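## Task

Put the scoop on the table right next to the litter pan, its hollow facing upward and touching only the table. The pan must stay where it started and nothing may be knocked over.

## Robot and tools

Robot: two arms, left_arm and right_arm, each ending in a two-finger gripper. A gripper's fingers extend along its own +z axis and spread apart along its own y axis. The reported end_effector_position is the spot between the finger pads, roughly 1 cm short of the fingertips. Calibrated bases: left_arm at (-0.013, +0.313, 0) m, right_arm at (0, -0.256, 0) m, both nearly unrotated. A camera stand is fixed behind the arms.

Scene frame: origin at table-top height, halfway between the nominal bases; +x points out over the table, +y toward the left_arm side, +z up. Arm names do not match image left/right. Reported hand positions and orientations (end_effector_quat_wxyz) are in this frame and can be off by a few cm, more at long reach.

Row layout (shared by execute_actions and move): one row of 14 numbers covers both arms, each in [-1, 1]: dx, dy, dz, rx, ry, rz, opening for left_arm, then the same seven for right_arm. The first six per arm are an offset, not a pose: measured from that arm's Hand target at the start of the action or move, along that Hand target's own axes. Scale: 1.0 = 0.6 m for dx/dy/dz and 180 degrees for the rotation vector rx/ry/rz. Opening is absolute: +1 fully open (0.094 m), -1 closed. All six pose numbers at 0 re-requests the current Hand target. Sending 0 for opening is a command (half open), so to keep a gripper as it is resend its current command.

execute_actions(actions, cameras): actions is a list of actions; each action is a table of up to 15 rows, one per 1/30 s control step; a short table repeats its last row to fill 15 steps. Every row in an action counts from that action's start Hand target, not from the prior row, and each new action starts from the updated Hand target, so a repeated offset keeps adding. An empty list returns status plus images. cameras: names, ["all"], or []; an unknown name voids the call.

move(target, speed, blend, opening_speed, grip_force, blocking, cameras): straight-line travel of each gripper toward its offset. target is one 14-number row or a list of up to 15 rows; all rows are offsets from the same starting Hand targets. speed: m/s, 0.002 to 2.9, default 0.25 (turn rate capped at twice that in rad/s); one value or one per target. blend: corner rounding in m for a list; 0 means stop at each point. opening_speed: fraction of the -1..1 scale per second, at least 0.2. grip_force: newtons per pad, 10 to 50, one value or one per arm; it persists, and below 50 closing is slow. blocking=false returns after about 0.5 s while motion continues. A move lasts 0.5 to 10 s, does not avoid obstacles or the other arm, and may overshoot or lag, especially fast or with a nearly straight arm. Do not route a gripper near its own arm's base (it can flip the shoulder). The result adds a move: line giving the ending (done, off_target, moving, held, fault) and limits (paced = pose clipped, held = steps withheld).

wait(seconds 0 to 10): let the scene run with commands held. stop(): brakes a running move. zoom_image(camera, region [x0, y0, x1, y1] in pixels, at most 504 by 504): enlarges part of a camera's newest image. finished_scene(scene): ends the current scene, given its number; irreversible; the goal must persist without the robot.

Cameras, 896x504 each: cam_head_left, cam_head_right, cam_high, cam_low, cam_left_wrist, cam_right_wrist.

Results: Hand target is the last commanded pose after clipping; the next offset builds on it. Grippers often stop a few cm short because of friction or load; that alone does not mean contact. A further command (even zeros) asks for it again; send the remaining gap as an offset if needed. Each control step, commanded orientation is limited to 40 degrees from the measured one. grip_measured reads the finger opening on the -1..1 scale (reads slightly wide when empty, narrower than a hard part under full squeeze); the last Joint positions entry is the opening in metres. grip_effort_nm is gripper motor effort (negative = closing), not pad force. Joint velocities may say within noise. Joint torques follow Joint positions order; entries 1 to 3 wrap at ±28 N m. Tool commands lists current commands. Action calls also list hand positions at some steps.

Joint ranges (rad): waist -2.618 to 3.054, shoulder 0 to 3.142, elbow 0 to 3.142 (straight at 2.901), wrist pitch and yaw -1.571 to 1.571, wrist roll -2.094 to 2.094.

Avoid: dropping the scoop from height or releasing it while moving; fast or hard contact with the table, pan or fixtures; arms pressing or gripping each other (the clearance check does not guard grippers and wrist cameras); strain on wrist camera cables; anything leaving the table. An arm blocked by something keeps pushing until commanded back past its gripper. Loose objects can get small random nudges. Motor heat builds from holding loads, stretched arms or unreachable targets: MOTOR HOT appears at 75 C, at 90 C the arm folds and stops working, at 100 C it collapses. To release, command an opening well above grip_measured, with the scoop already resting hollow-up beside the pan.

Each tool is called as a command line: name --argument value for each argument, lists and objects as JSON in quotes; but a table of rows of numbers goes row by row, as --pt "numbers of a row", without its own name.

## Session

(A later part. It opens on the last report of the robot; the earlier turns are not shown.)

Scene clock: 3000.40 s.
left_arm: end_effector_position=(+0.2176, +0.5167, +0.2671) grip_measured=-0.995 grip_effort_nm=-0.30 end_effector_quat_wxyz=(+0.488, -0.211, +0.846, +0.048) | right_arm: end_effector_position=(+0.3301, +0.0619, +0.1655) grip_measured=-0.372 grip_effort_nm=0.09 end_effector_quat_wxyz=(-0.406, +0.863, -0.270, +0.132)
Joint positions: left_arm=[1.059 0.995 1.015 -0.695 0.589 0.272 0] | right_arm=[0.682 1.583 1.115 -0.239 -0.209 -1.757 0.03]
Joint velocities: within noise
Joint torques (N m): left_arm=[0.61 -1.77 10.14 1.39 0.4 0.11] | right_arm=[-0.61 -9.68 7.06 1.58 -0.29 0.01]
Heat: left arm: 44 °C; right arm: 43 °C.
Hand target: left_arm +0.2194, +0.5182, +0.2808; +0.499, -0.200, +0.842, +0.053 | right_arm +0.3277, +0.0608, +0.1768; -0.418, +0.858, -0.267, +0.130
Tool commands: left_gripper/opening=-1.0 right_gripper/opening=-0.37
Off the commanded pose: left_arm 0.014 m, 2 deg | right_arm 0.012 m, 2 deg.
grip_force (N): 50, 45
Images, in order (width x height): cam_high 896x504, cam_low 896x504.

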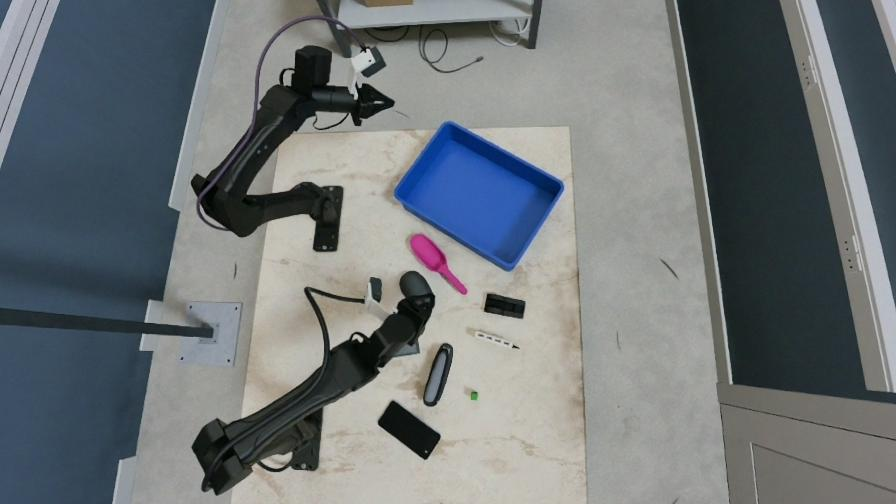

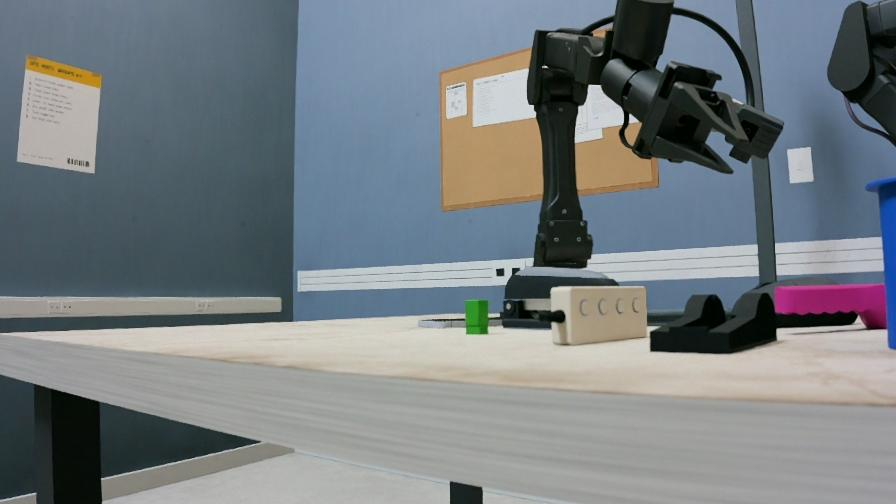

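move --pt "0 0 0 0 0 0 -1 0.0125 -0.0072 0.0547 -0.0535 0.0873 0.5176 -0.1" --pt "0 0 0 0 0 0 -1 0.0230 0.0260 0.1584 -0.0554 -0.2613 -0.9114 -0.1" --speed 0.3 --cameras '["cam_right_wrist"]'

Scene clock: 3084.80 s.
left_arm: end_effector_position=(+0.2176, +0.5167, +0.2671) grip_measured=-0.995 grip_effort_nm=-0.30 end_effector_quat_wxyz=(+0.488, -0.211, +0.846, +0.048) | right_arm: end_effector_position=(+0.3698, +0.1055, +0.1066) grip_measured=-0.102 grip_effort_nm=0.10 end_effector_quat_wxyz=(+0.065, +0.378, +0.910, +0.160)
Joint positions: left_arm=[1.059 0.995 1.015 -0.695 0.589 0.272 0] | right_arm=[0.769 2.223 2.037 -1.039 -0.006 1.558 0.042]
Joint torques (N m): left_arm=[0.65 -1.81 10.14 1.41 0.39 0.11] | right_arm=[-0.51 -10.25 9.18 0.85 0.07 0.04]
Heat: left arm: 44 °C; right arm: 43 °C.
Hand target: left_arm +0.2194, +0.5182, +0.2808; +0.499, -0.200, +0.842, +0.053 | right_arm +0.3761, +0.1068, +0.1060; +0.068, +0.383, +0.907, +0.160
Off the commanded pose: left_arm 0.014 m, 2 deg | right_arm 0.006 m, 1 deg.
grip_force (N): 50, 45
move: off_target (left_arm)
Images, in order (width x height): cam_right_wrist 896x504.

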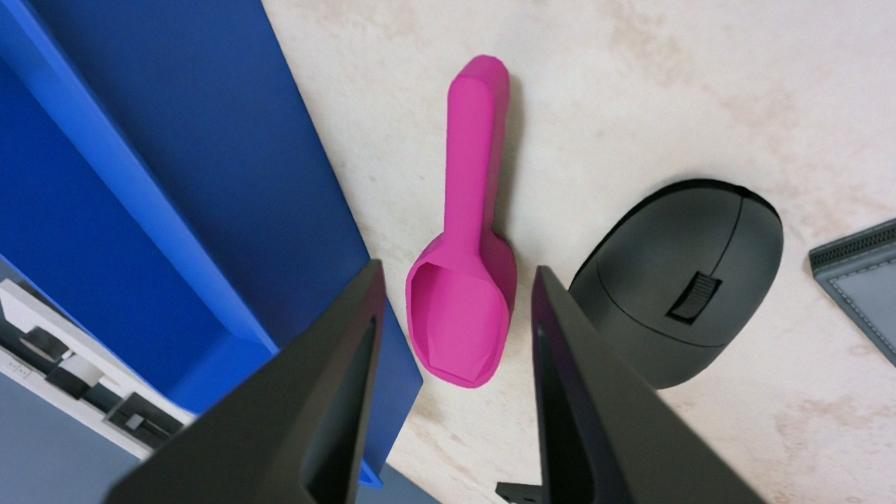

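move --target '[0,0,0,0,0,0,-1,0.0133,-0.0112,0.1383,0,0,0,-0.15]' --speed 0.1 --cameras '["cam_right_wrist"]'

Scene clock: 3112.07 s.
left_arm: end_effector_position=(+0.2176, +0.5167, +0.2671) grip_measured=-0.995 grip_effort_nm=-0.29 end_effector_quat_wxyz=(+0.488, -0.211, +0.846, +0.048) | right_arm: end_effector_position=(+0.3858, +0.1247, +0.0329) grip_measured=-0.148 grip_effort_nm=-0.11 end_effector_quat_wxyz=(+0.064, +0.383, +0.907, +0.162)
Joint positions: left_arm=[1.059 0.995 1.015 -0.695 0.589 0.272 0] | right_arm=[0.774 2.356 1.968 -0.833 -0.006 1.574 0.04]
Joint torques (N m): left_arm=[0.68 -1.81 10.19 1.38 0.4 0.12] | right_arm=[0.7 -11.59 6.63 1.06 0.12 0.02]
Heat: left arm: 44 °C; right arm: 43 °C.
Hand target: left_arm +0.2194, +0.5182, +0.2808; +0.499, -0.200, +0.842, +0.053 | right_arm +0.3865, +0.1278, +0.0258; +0.068, +0.383, +0.907, +0.160
Off the commanded pose: left_arm 0.014 m, 2 deg | right_arm 0.008 m, 1 deg.
grip_force (N): 50, 45
move: off_target (left_arm)
Images, in order (width x height): cam_right_wrist 896x504.

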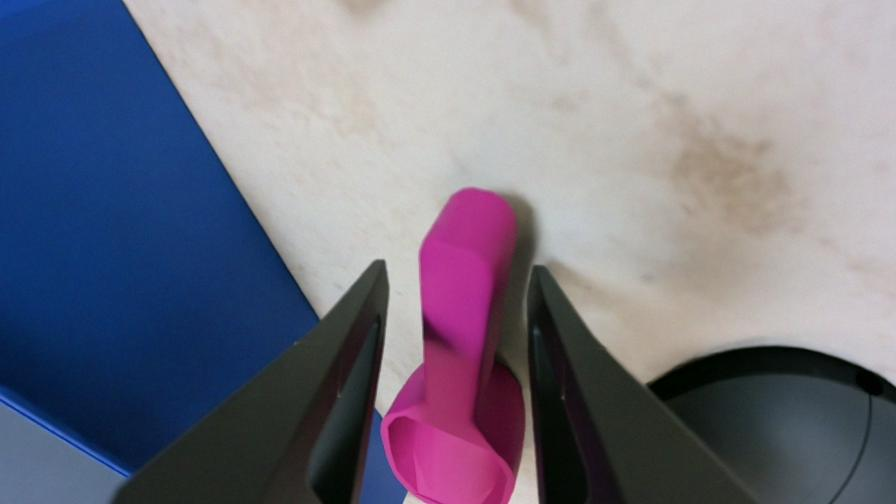

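move --pt "0 0 0 0 0 0 -1 0 0 0 0 0 0 -1" --pt "0 0 0 0 0 0 -1 0 0.0570 -0.1567 0 0 0 -1" --pt "0 0 0 0 0 0 -1 0 0.0570 -0.1567 -0.2778 0 0 -1" --pt "0 0 0 0 0 0 -1 0 0.0171 -0.0470 -0.2778 0 0 -1" --speed '[0.1,0.15,0.3,0.12]' --blend '[0,0.02,0.02,0]' --cameras '["cam_right_wrist","cam_low","cam_high"]'

Scene clock: 3136.87 s.
left_arm: end_effector_position=(+0.2176, +0.5167, +0.2671) grip_measured=-0.995 grip_effort_nm=-0.29 end_effector_quat_wxyz=(+0.488, -0.211, +0.846, +0.048) | right_arm: end_effector_position=(+0.3873, +0.1259, +0.0612) grip_measured=-0.617 grip_effort_nm=-0.94 end_effector_quat_wxyz=(+0.216, +0.324, +0.754, +0.530)
Joint positions: left_arm=[1.059 0.995 1.015 -0.695 0.589 0.272 0] | right_arm=[0.775 2.099 0.952 0.794 -0.003 1.589 0.018]
Joint torques (N m): left_arm=[0.61 -1.8 10.13 1.4 0.39 0.11] | right_arm=[0.9 -8.35 5.19 2.16 0.18 -0.2]
Heat: left arm: 44 °C; right arm: 43 °C.
Hand target: left_arm +0.2194, +0.5182, +0.2808; +0.499, -0.200, +0.842, +0.053 | right_arm +0.3863, +0.1279, +0.0557; +0.224, +0.318, +0.755, +0.528
Off the commanded pose: left_arm 0.014 m, 2 deg | right_arm 0.006 m, 1 deg.
grip_force (N): 50, 45
move: off_target (left_arm)
Images, in order (width x height): cam_high 896x504, cam_low 896x504, cam_right_wrist 896x504.

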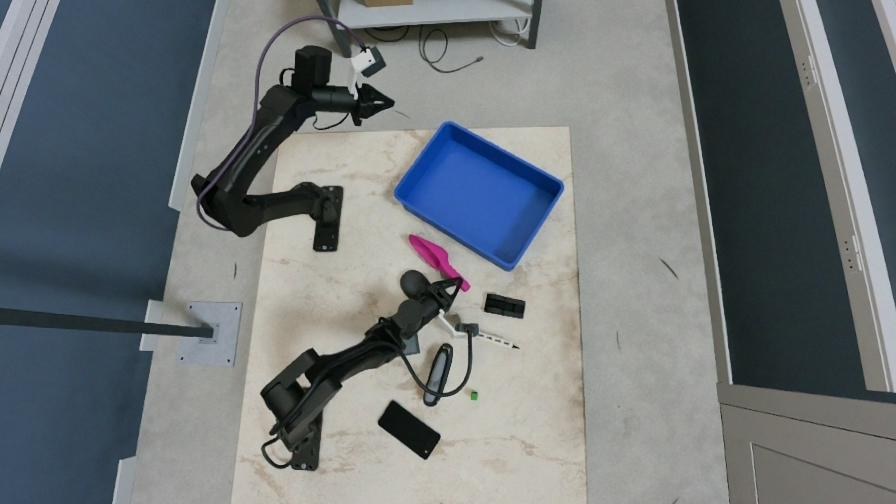

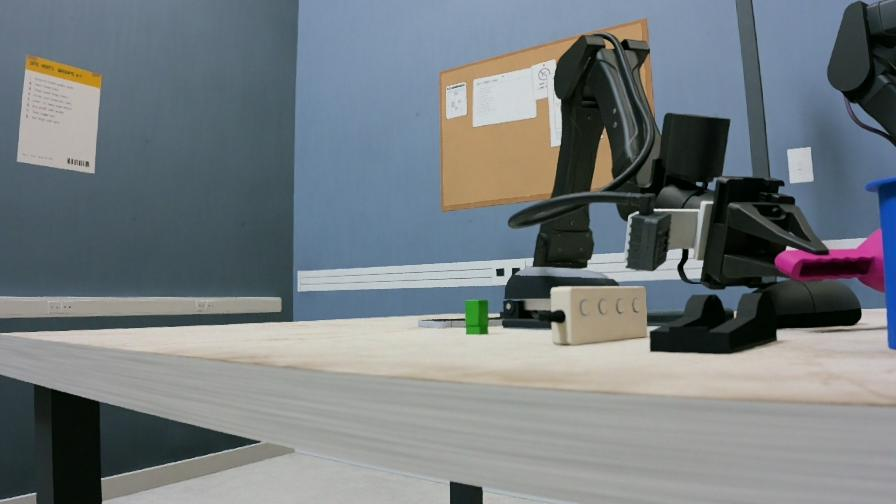

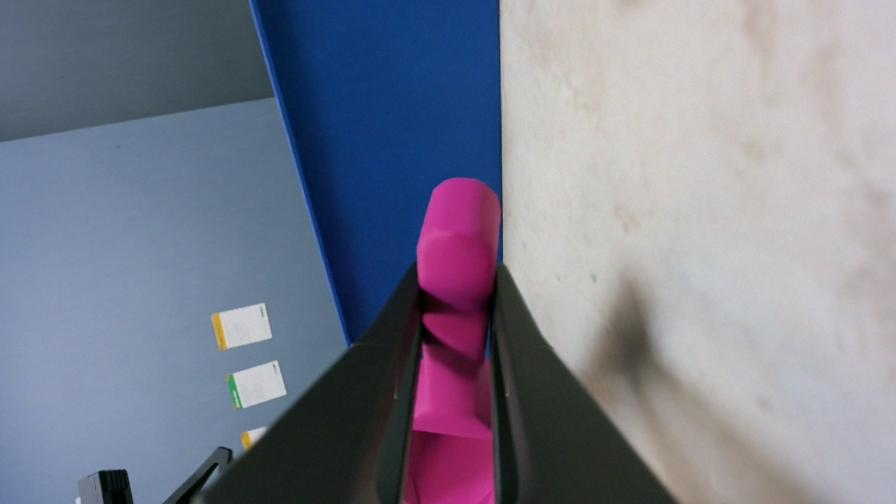

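move --target '[0,0,0,0,0,0,-1,0,-0.0392,0.0143,0,0,0,-1]' --speed 0.08 --cameras '["cam_right_wrist","cam_low"]'

Scene clock: 3142.23 s.
left_arm: end_effector_position=(+0.2176, +0.5167, +0.2671) grip_measured=-0.995 grip_effort_nm=-0.29 end_effector_quat_wxyz=(+0.488, -0.211, +0.846, +0.048) | right_arm: end_effector_position=(+0.3935, +0.1319, +0.0684) grip_measured=-0.617 grip_effort_nm=-0.94 end_effector_quat_wxyz=(+0.229, +0.314, +0.726, +0.568)
Joint positions: left_arm=[1.059 0.995 1.015 -0.695 0.589 0.272 0] | right_arm=[0.775 2.157 0.952 0.952 -0.003 1.594 0.018]
Joint torques (N m): left_arm=[0.61 -1.85 10.15 1.39 0.4 0.11] | right_arm=[0.8 -6.9 3.88 1.49 0.16 -0.26]
Heat: left arm: 44 °C; right arm: 43 °C.
Hand target: left_arm +0.2194, +0.5182, +0.2808; +0.499, -0.200, +0.842, +0.053 | right_arm +0.3863, +0.1279, +0.0308; +0.224, +0.318, +0.755, +0.528
Off the commanded pose: left_arm 0.014 m, 2 deg | right_arm 0.039 m, 6 deg.
grip_force (N): 50, 45
move: off_target (left_arm, right_arm)
Images, in order (width x height): cam_low 896x504, cam_right_wrist 896x504.

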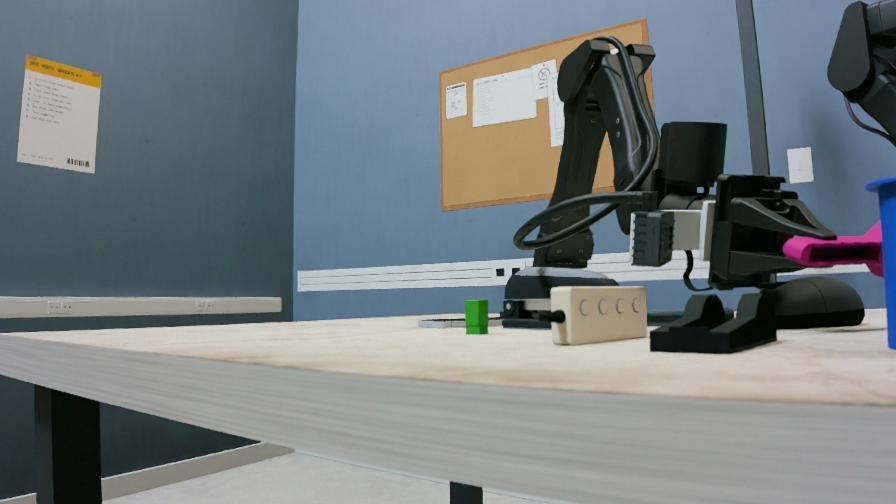

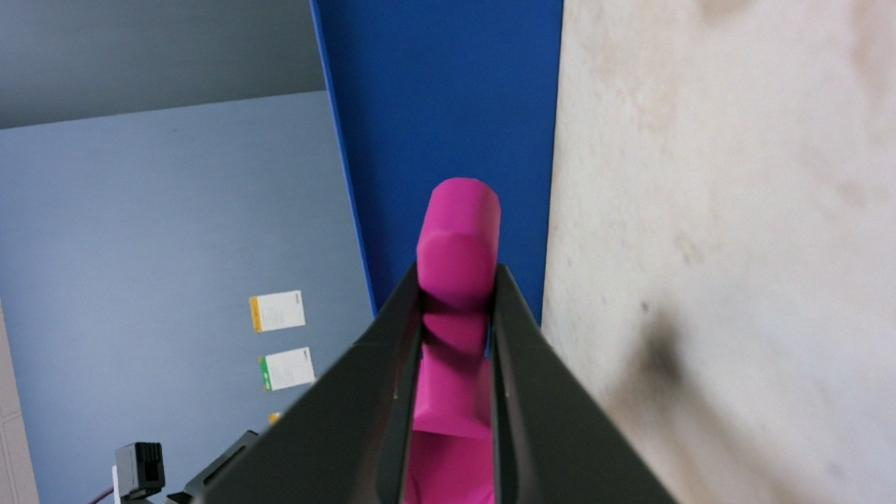

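move --target '[0,0,0,0,0,0,-1,0,0.1096,-0.0399,0,0,0,-1]' --speed 0.15 --cameras '["cam_low","cam_high"]'

Scene clock: 3149.53 s.
left_arm: end_effector_position=(+0.2176, +0.5167, +0.2671) grip_measured=-0.995 grip_effort_nm=-0.30 end_effector_quat_wxyz=(+0.488, -0.211, +0.846, +0.048) | right_arm: end_effector_position=(+0.3794, +0.1183, +0.0612) grip_measured=-0.617 grip_effort_nm=-0.94 end_effector_quat_wxyz=(+0.202, +0.334, +0.775, +0.497)
Joint positions: left_arm=[1.059 0.995 1.015 -0.695 0.589 0.272 0] | right_arm=[0.775 2.031 0.952 0.641 -0.002 1.591 0.018]
Joint torques (N m): left_arm=[0.62 -1.83 10.14 1.38 0.39 0.12] | right_arm=[0.84 -14.34 7.76 2.01 0.19 -0.21]
Heat: left arm: 44 °C; right arm: 42 °C.
Hand target: left_arm +0.2194, +0.5182, +0.2808; +0.499, -0.200, +0.842, +0.053 | right_arm +0.3863, +0.1280, +0.1008; +0.224, +0.318, +0.755, +0.528
Off the commanded pose: left_arm 0.014 m, 2 deg | right_arm 0.041 m, 5 deg.
grip_force (N): 50, 45
move: off_target (left_arm, right_arm)
Images, in order (width x height): cam_high 896x504, cam_low 896x504.

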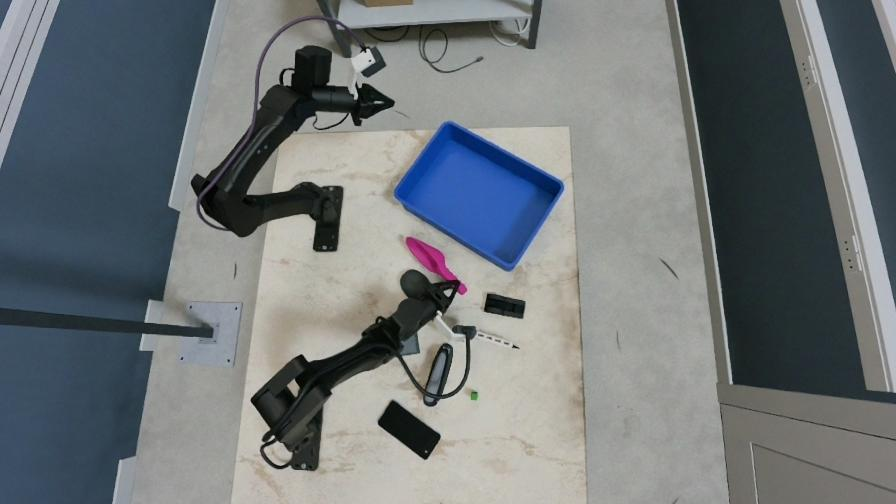

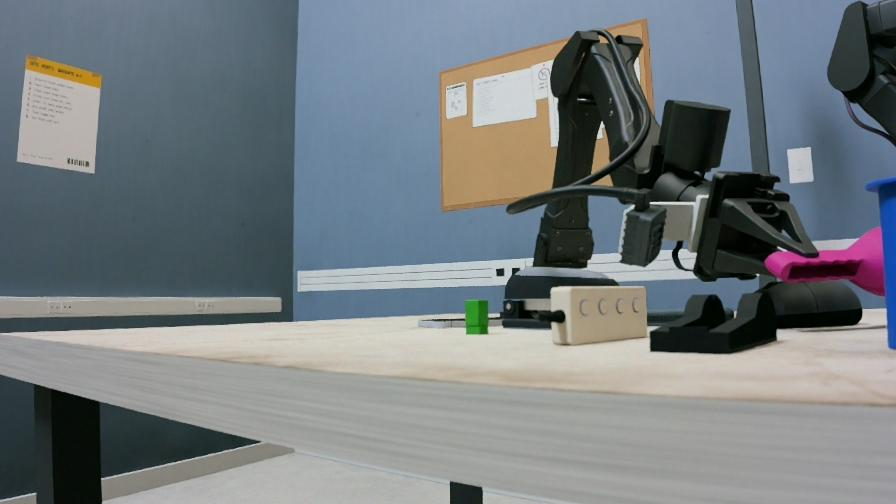

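move --pt "0 0 0 0 0 0 -1 0 0.1253 -0.0456 0 0 0 -1" --pt "0 0 0 0 0 0 -1 0 -0.1088 0.0396 0 0 0 -1" --speed '[0.15,0.1]' --cameras '["cam_low","cam_right_wrist"]'

Scene clock: 3166.10 s.
left_arm: end_effector_position=(+0.2176, +0.5167, +0.2671) grip_measured=-0.995 grip_effort_nm=-0.30 end_effector_quat_wxyz=(+0.488, -0.211, +0.846, +0.048) | right_arm: end_effector_position=(+0.3901, +0.1282, +0.0465) grip_measured=-0.617 grip_effort_nm=-0.94 end_effector_quat_wxyz=(+0.230, +0.313, +0.748, +0.539)
Joint positions: left_arm=[1.059 0.995 1.015 -0.695 0.589 0.272 0] | right_arm=[0.777 2.176 0.949 0.907 0.006 1.567 0.018]
Joint torques (N m): left_arm=[0.58 -1.85 10.11 1.4 0.41 0.1] | right_arm=[0.55 -8.14 4.56 1.91 0.08 0.04]
Heat: left arm: 44 °C; right arm: 45 °C.
Hand target: left_arm +0.2194, +0.5182, +0.2808; +0.499, -0.200, +0.842, +0.053 | right_arm +0.3863, +0.1279, +0.0312; +0.224, +0.318, +0.755, +0.528
Off the commanded pose: left_arm 0.014 m, 2 deg | right_arm 0.016 m, 2 deg.
grip_force (N): 50, 45
move: off_target (left_arm, right_arm)
Images, in order (width x height): cam_low 896x504, cam_right_wrist 896x504.

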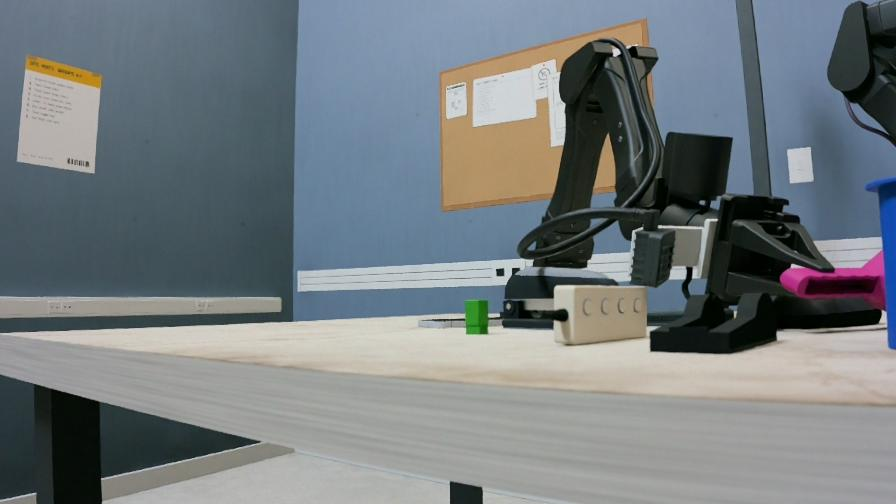

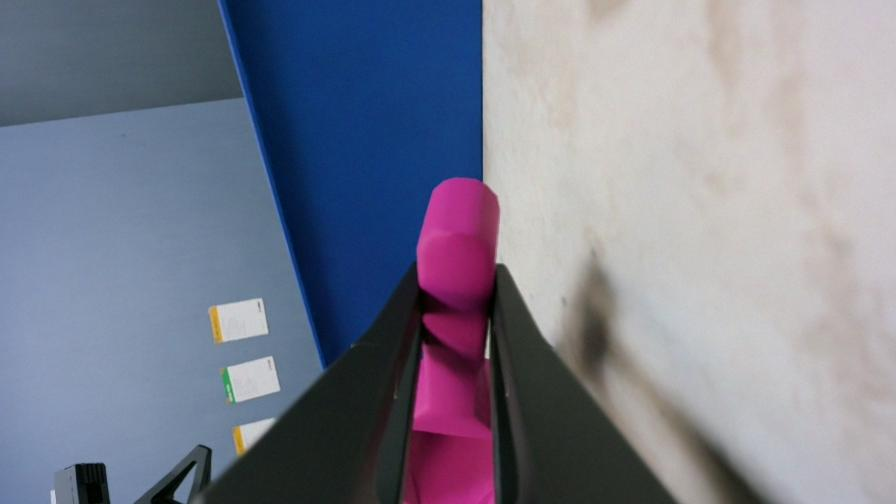

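execute_actions --actions '[]' --cameras '["cam_high","cam_low"]'

zoom_image --camera "cam_high" --region '[370, 210, 530, 330]'

zoom_image --camera "cam_low" --region '[640, 180, 896, 360]'

Scene clock: 3170.80 s.
left_arm: end_effector_position=(+0.2176, +0.5167, +0.2671) grip_measured=-0.995 grip_effort_nm=-0.30 end_effector_quat_wxyz=(+0.488, -0.211, +0.846, +0.048) | right_arm: end_effector_position=(+0.3901, +0.1281, +0.0465) grip_measured=-0.617 grip_effort_nm=-0.94 end_effector_quat_wxyz=(+0.230, +0.314, +0.748, +0.539)
Joint positions: left_arm=[1.059 0.995 1.015 -0.695 0.589 0.272 0] | right_arm=[0.777 2.176 0.949 0.907 0.006 1.567 0.018]
Joint velocities: within noise
Joint torques (N m): left_arm=[0.65 -1.78 10.18 1.38 0.42 0.11] | right_arm=[0.66 -8.14 4.59 1.91 0.08 0.04]
Heat: left arm: 44 °C; right arm: 44 °C.
Hand target: left_arm +0.2194, +0.5182, +0.2808; +0.499, -0.200, +0.842, +0.053 | right_arm +0.3864, +0.1279, +0.0312; +0.224, +0.318, +0.755, +0.528
Tool commands: left_gripper/opening=-1.0 right_gripper/opening=-1.0
Off the commanded pose: left_arm 0.014 m, 2 deg | right_arm 0.016 m, 2 deg.
grip_force (N): 50, 45
Images, in order (width x height): cam_high 896x504, cam_low 896x504.

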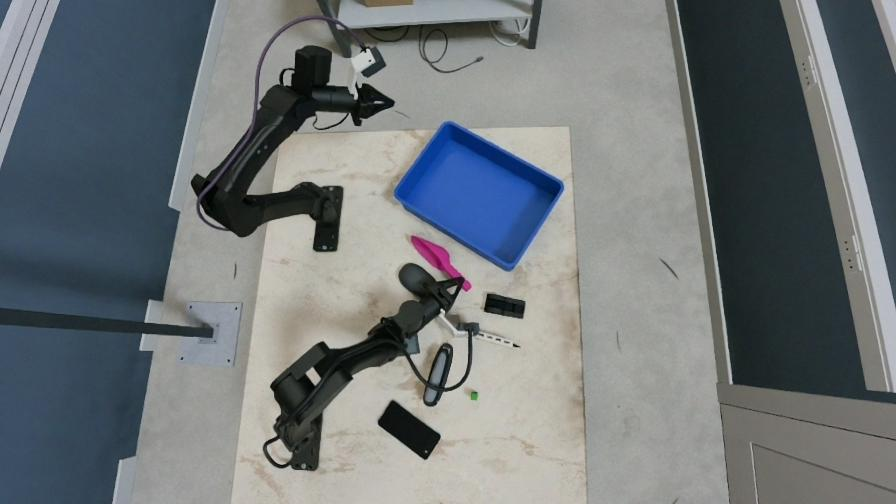

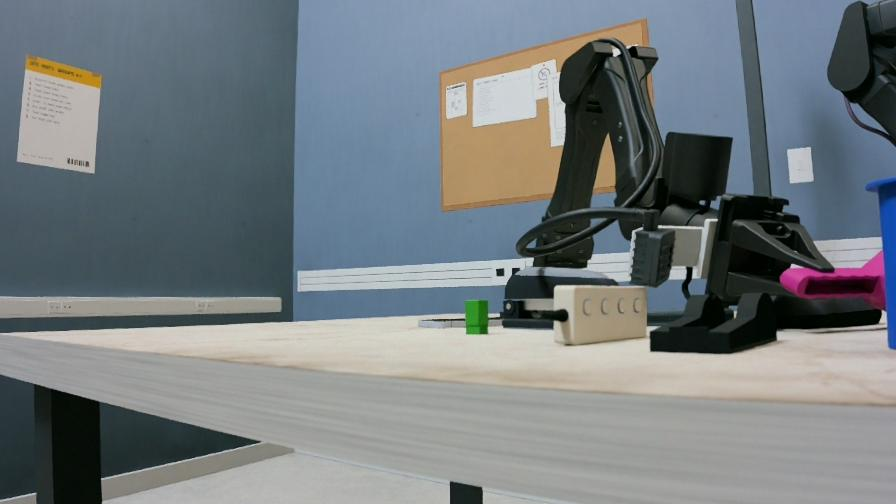

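Scaled by 3.150.

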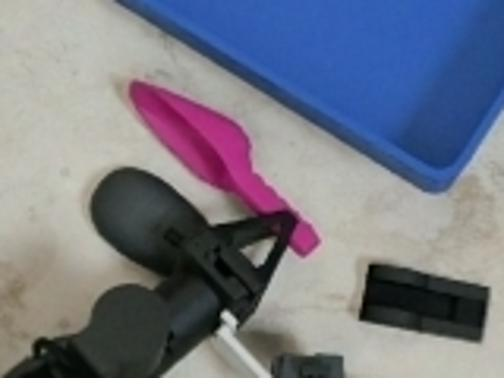

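Scaled by 1.969.

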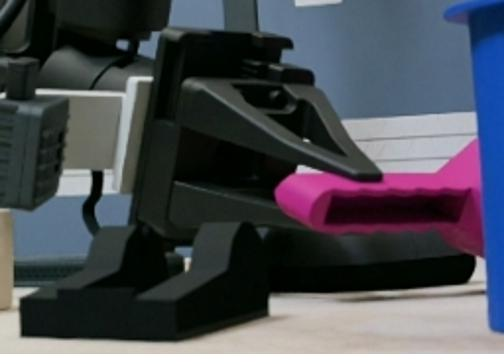

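move --target '[0,0,0,0,0,0,-1,0,0.1880,-0.0684,0,0,0,-1]' --speed 0.12 --cameras '["cam_high"]'

zoom_image --camera "cam_high" --region '[370, 210, 530, 330]'

Scene clock: 3189.93 s.
left_arm: end_effector_position=(+0.2176, +0.5167, +0.2671) grip_measured=-0.995 grip_effort_nm=-0.30 end_effector_quat_wxyz=(+0.488, -0.211, +0.846, +0.048) | right_arm: end_effector_position=(+0.3825, +0.1203, +0.1124) grip_measured=-0.617 grip_effort_nm=-0.94 end_effector_quat_wxyz=(+0.210, +0.330, +0.776, +0.495)
Joint positions: left_arm=[1.059 0.995 1.015 -0.695 0.589 0.272 0] | right_arm=[0.777 1.904 1.027 0.442 0.008 1.576 0.018]
Joint torques (N m): left_arm=[0.65 -1.84 10.15 1.39 0.4 0.11] | right_arm=[0.66 -13.74 8.51 1.99 0.07 -0.05]
Heat: left arm: 44 °C; right arm: 43 °C.
Hand target: left_arm +0.2194, +0.5182, +0.2808; +0.499, -0.200, +0.842, +0.053 | right_arm +0.3863, +0.1280, +0.1513; +0.224, +0.318, +0.755, +0.528
Off the commanded pose: left_arm 0.014 m, 2 deg | right_arm 0.040 m, 5 deg.
grip_force (N): 50, 45
move: off_target (left_arm, right_arm)
Images, in order (width x height): cam_high 896x504.

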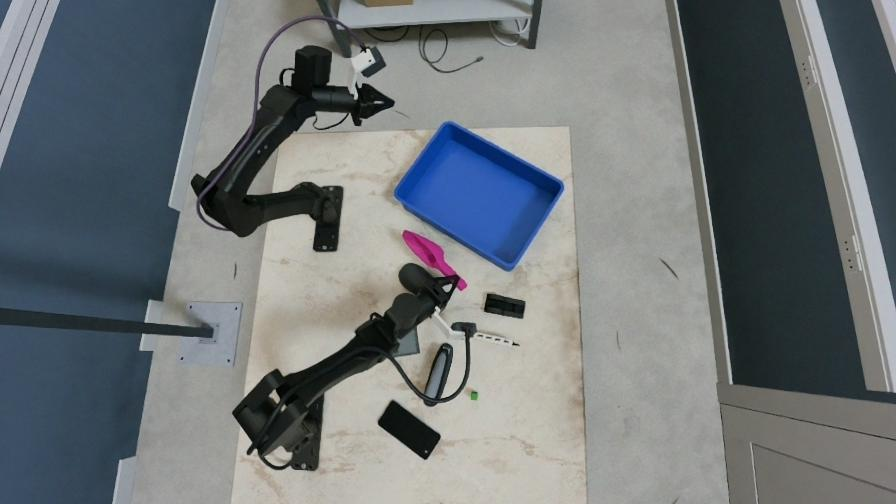

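Scaled by 3.150.

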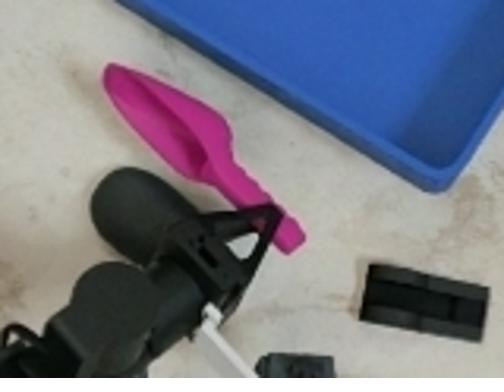

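move --pt "0 0 0 0 0 0 -1 0.0224 0.0022 0.0612 0.2381 0.0482 -0.0426 -1" --pt "0 0 0 0 0 0 -1 0.0224 -0.1685 0.1233 0.2381 0.0482 -0.0426 -1" --speed '[0.2,0.1]' --cameras '["cam_high","cam_low","cam_right_wrist"]'

zoom_image --camera "cam_high" --region '[370, 210, 530, 330]'

Scene clock: 3248.40 s.
left_arm: end_effector_position=(+0.2176, +0.5167, +0.2671) grip_measured=-0.995 grip_effort_nm=-0.30 end_effector_quat_wxyz=(+0.488, -0.211, +0.846, +0.048) | right_arm: end_effector_position=(+0.3968, +0.1683, +0.0239) grip_measured=-0.627 grip_effort_nm=-0.94 end_effector_quat_wxyz=(+0.048, +0.287, +0.930, +0.226)
Joint positions: left_arm=[1.059 0.995 1.015 -0.695 0.589 0.272 0] | right_arm=[0.777 2.448 2.052 -0.725 -0.127 1.406 0.018]
Joint torques (N m): left_arm=[0.68 -1.83 10.11 1.38 0.39 0.11] | right_arm=[-0.18 -15.87 5.2 1.17 0.43 -0.11]
Heat: left arm: 44 °C; right arm: 44 °C.
Hand target: left_arm +0.2194, +0.5182, +0.2808; +0.499, -0.200, +0.842, +0.053 | right_arm +0.4021, +0.1620, +0.0311; +0.070, +0.288, +0.929, +0.223
Off the commanded pose: left_arm 0.014 m, 2 deg | right_arm 0.011 m, 3 deg.
grip_force (N): 50, 45
move: off_target (left_arm, right_arm)
Images, in order (width x height): cam_high 896x504, cam_low 896x504, cam_right_wrist 896x504.

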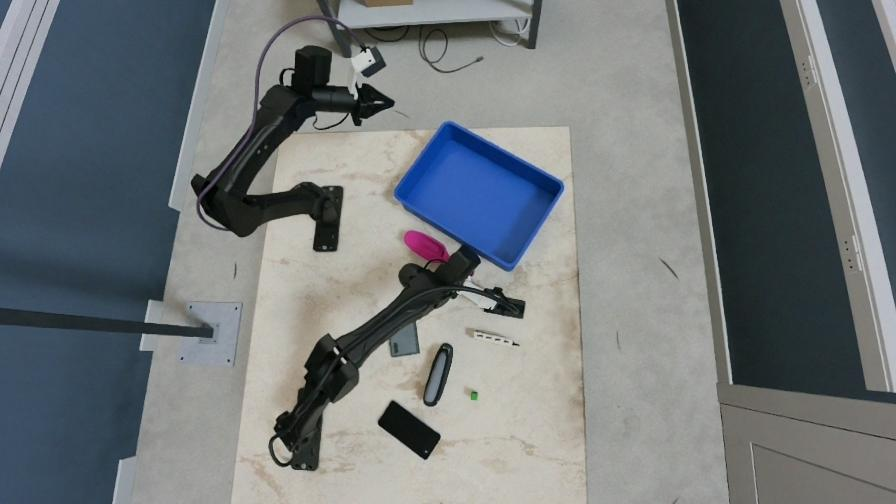

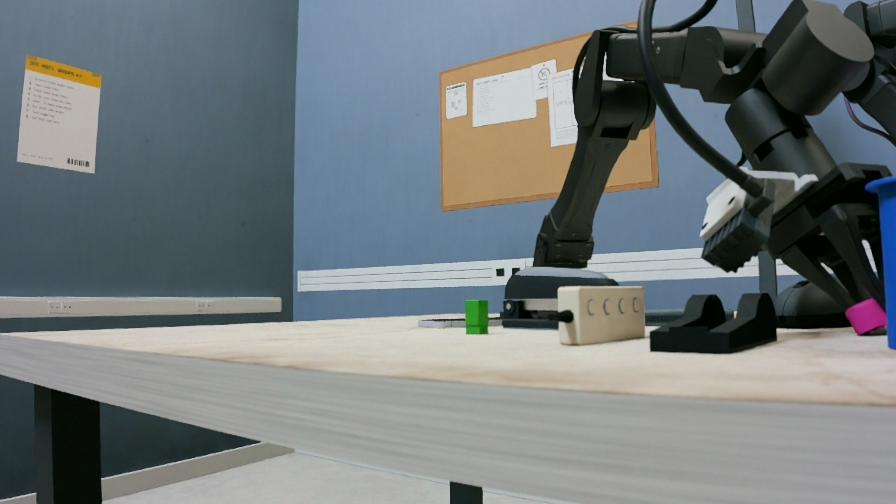

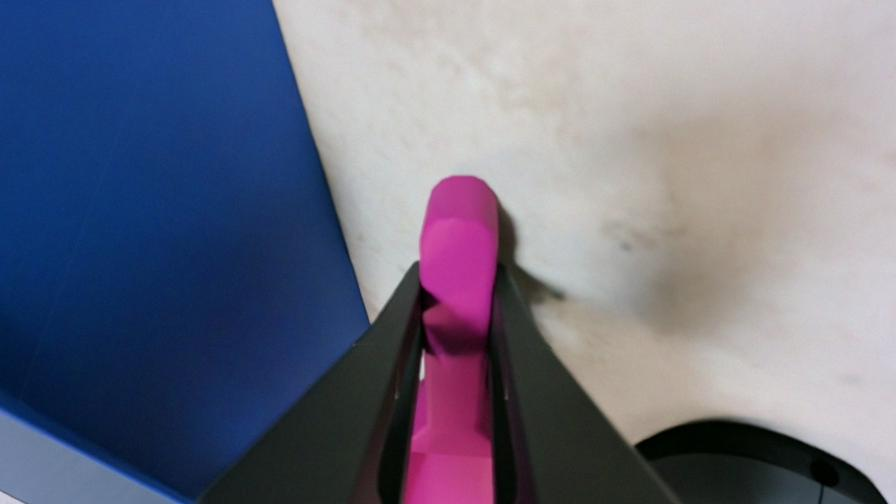

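Scaled by 3.150.

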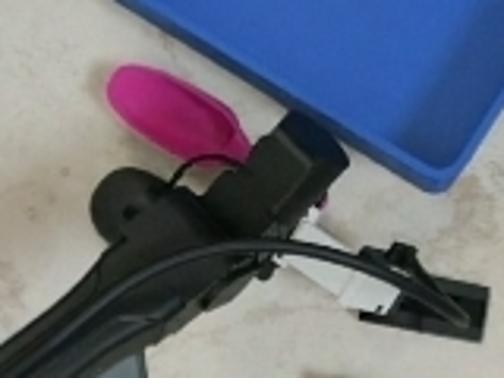

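move --pt "0 0 0 0 0 0 -1 0 0 0 0 0 0 -0.3" --opening_speed 0.2 --cameras '["cam_low","cam_right_wrist","cam_high"]'

zoom_image --camera "cam_high" --region '[370, 210, 530, 330]'

Scene clock: 3291.07 s.
left_arm: end_effector_position=(+0.2176, +0.5167, +0.2671) grip_measured=-0.995 grip_effort_nm=-0.29 end_effector_quat_wxyz=(+0.488, -0.211, +0.846, +0.048) | right_arm: end_effector_position=(+0.4012, +0.1677, +0.0217) grip_measured=-0.302 grip_effort_nm=0.12 end_effector_quat_wxyz=(+0.059, +0.289, +0.928, +0.228)
Joint positions: left_arm=[1.059 0.995 1.015 -0.695 0.589 0.272 0] | right_arm=[0.777 2.448 2.038 -0.698 -0.107 1.406 0.033]
Joint torques (N m): left_arm=[0.62 -1.84 10.07 1.37 0.41 0.13] | right_arm=[-0.17 -15.99 6.05 0.93 0.2 -0.11]
Heat: left arm: 44 °C; right arm: 48 °C.
Hand target: left_arm +0.2194, +0.5182, +0.2808; +0.499, -0.200, +0.842, +0.053 | right_arm +0.4021, +0.1619, +0.0311; +0.070, +0.288, +0.929, +0.223
Off the commanded pose: left_arm 0.014 m, 2 deg | right_arm 0.011 m, 1 deg.
grip_force (N): 50, 45
move: off_target (left_arm, right_arm)
Images, in order (width x height): cam_high 896x504, cam_low 896x504, cam_right_wrist 896x504.

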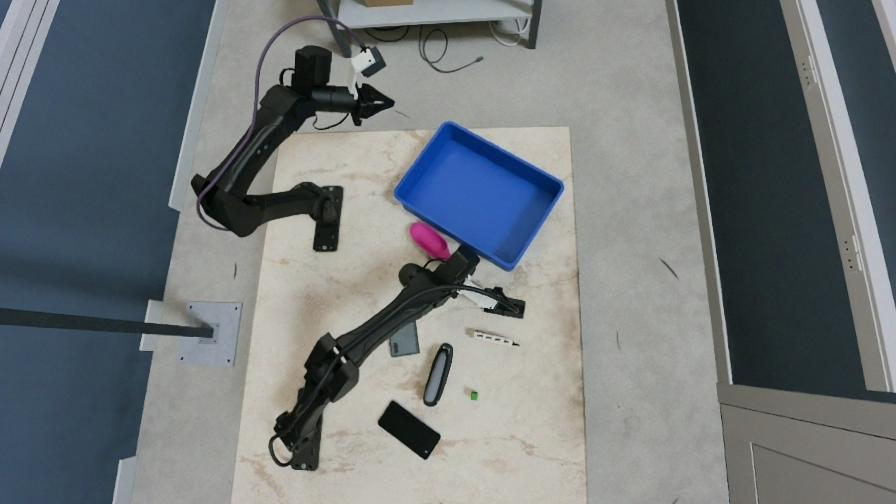

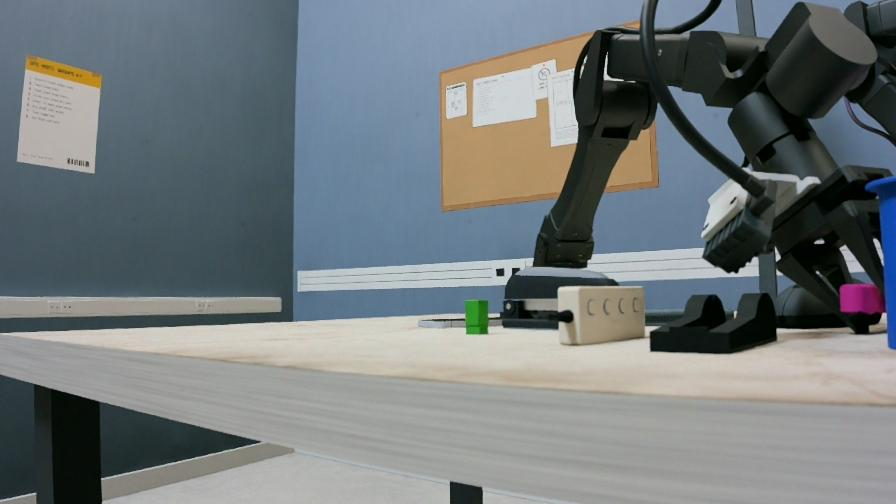

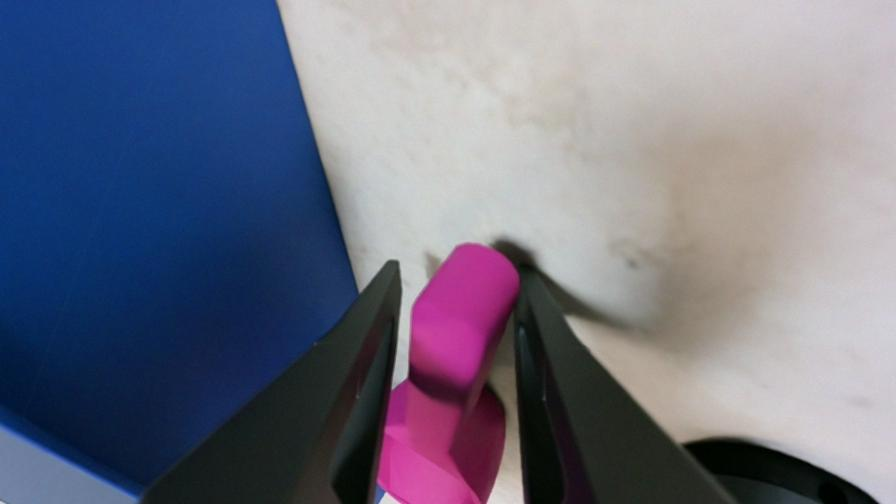

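Scaled by 3.150.

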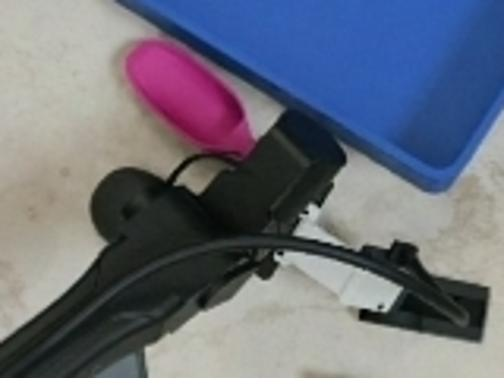

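move --pt "0 0 0 0 0 0 -1 -0.1 0.0151 -0.0297 0 0 0 -0.3" --pt "0 0 0 0 0 0 -1 -0.1333 0.1060 -0.2079 0 0 0 -0.3" --speed '[0.15,0.25]' --blend '[0.02,0]' --cameras '["cam_low","cam_right_wrist","cam_high"]'

zoom_image --camera "cam_high" --region '[370, 180, 530, 300]'

Scene clock: 3309.60 s.
left_arm: end_effector_position=(+0.2176, +0.5167, +0.2671) grip_measured=-0.995 grip_effort_nm=-0.30 end_effector_quat_wxyz=(+0.488, -0.211, +0.846, +0.048) | right_arm: end_effector_position=(+0.4624, +0.1174, +0.1708) grip_measured=-0.302 grip_effort_nm=0.11 end_effector_quat_wxyz=(+0.095, +0.292, +0.914, +0.265)
Joint positions: left_arm=[1.059 0.995 1.015 -0.695 0.589 0.272 0] | right_arm=[0.631 2.575 2.84 -1.284 -0.153 1.292 0.033]
Joint torques (N m): left_arm=[0.62 -1.81 10.1 1.39 0.41 0.11] | right_arm=[-0.65 -12.49 8.16 1.25 -0.06 -0.17]
Heat: left arm: 44 °C; right arm: 48 °C.
Hand target: left_arm +0.2194, +0.5182, +0.2808; +0.499, -0.200, +0.842, +0.053 | right_arm +0.4679, +0.1167, +0.1710; +0.070, +0.288, +0.929, +0.223
Off the commanded pose: left_arm 0.014 m, 2 deg | right_arm 0.006 m, 6 deg.
elbow stopped short (right arm): the move would have taken joint 3 (elbow) straighter than the controller allows.
grip_force (N): 50, 45
move: off_target (left_arm, right_arm)
Images, in order (width x height): cam_high 896x504, cam_low 896x504, cam_right_wrist 896x504.

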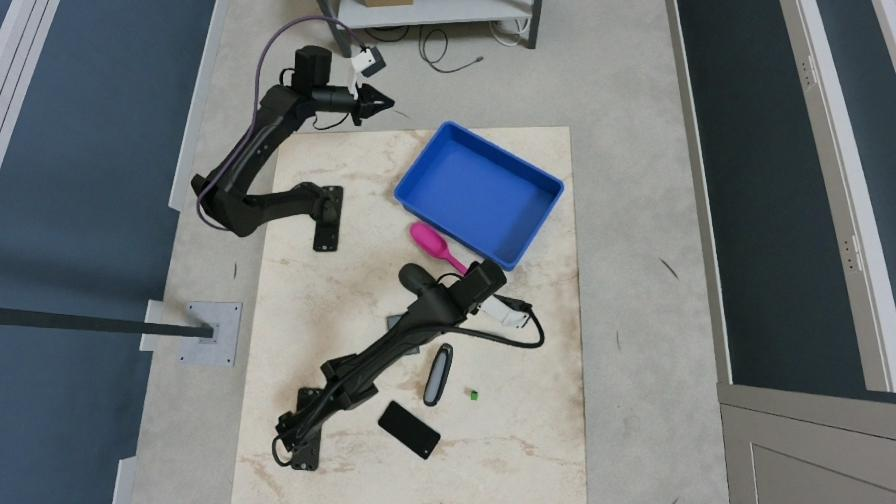

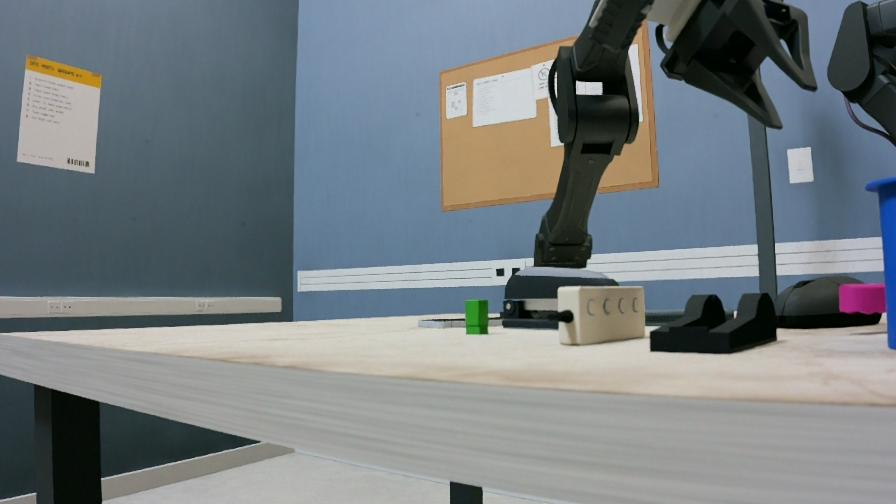

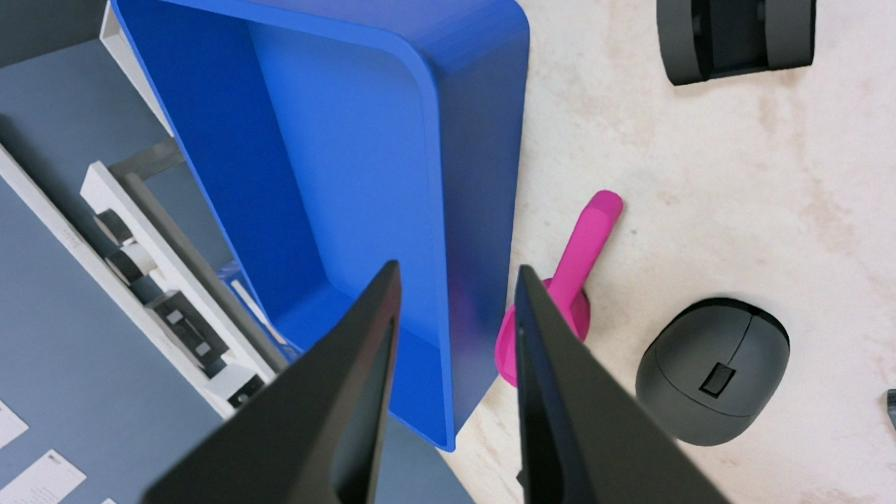

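Scaled by 3.150.

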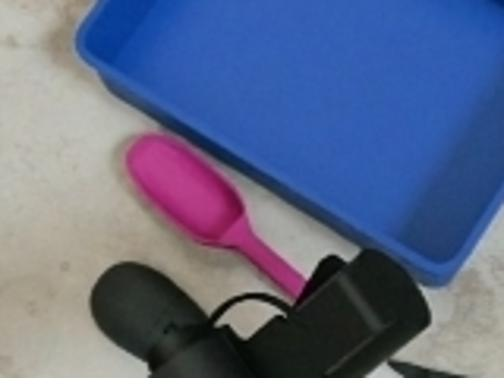

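finished_scene --scene 1

The scene is finished: the task was done.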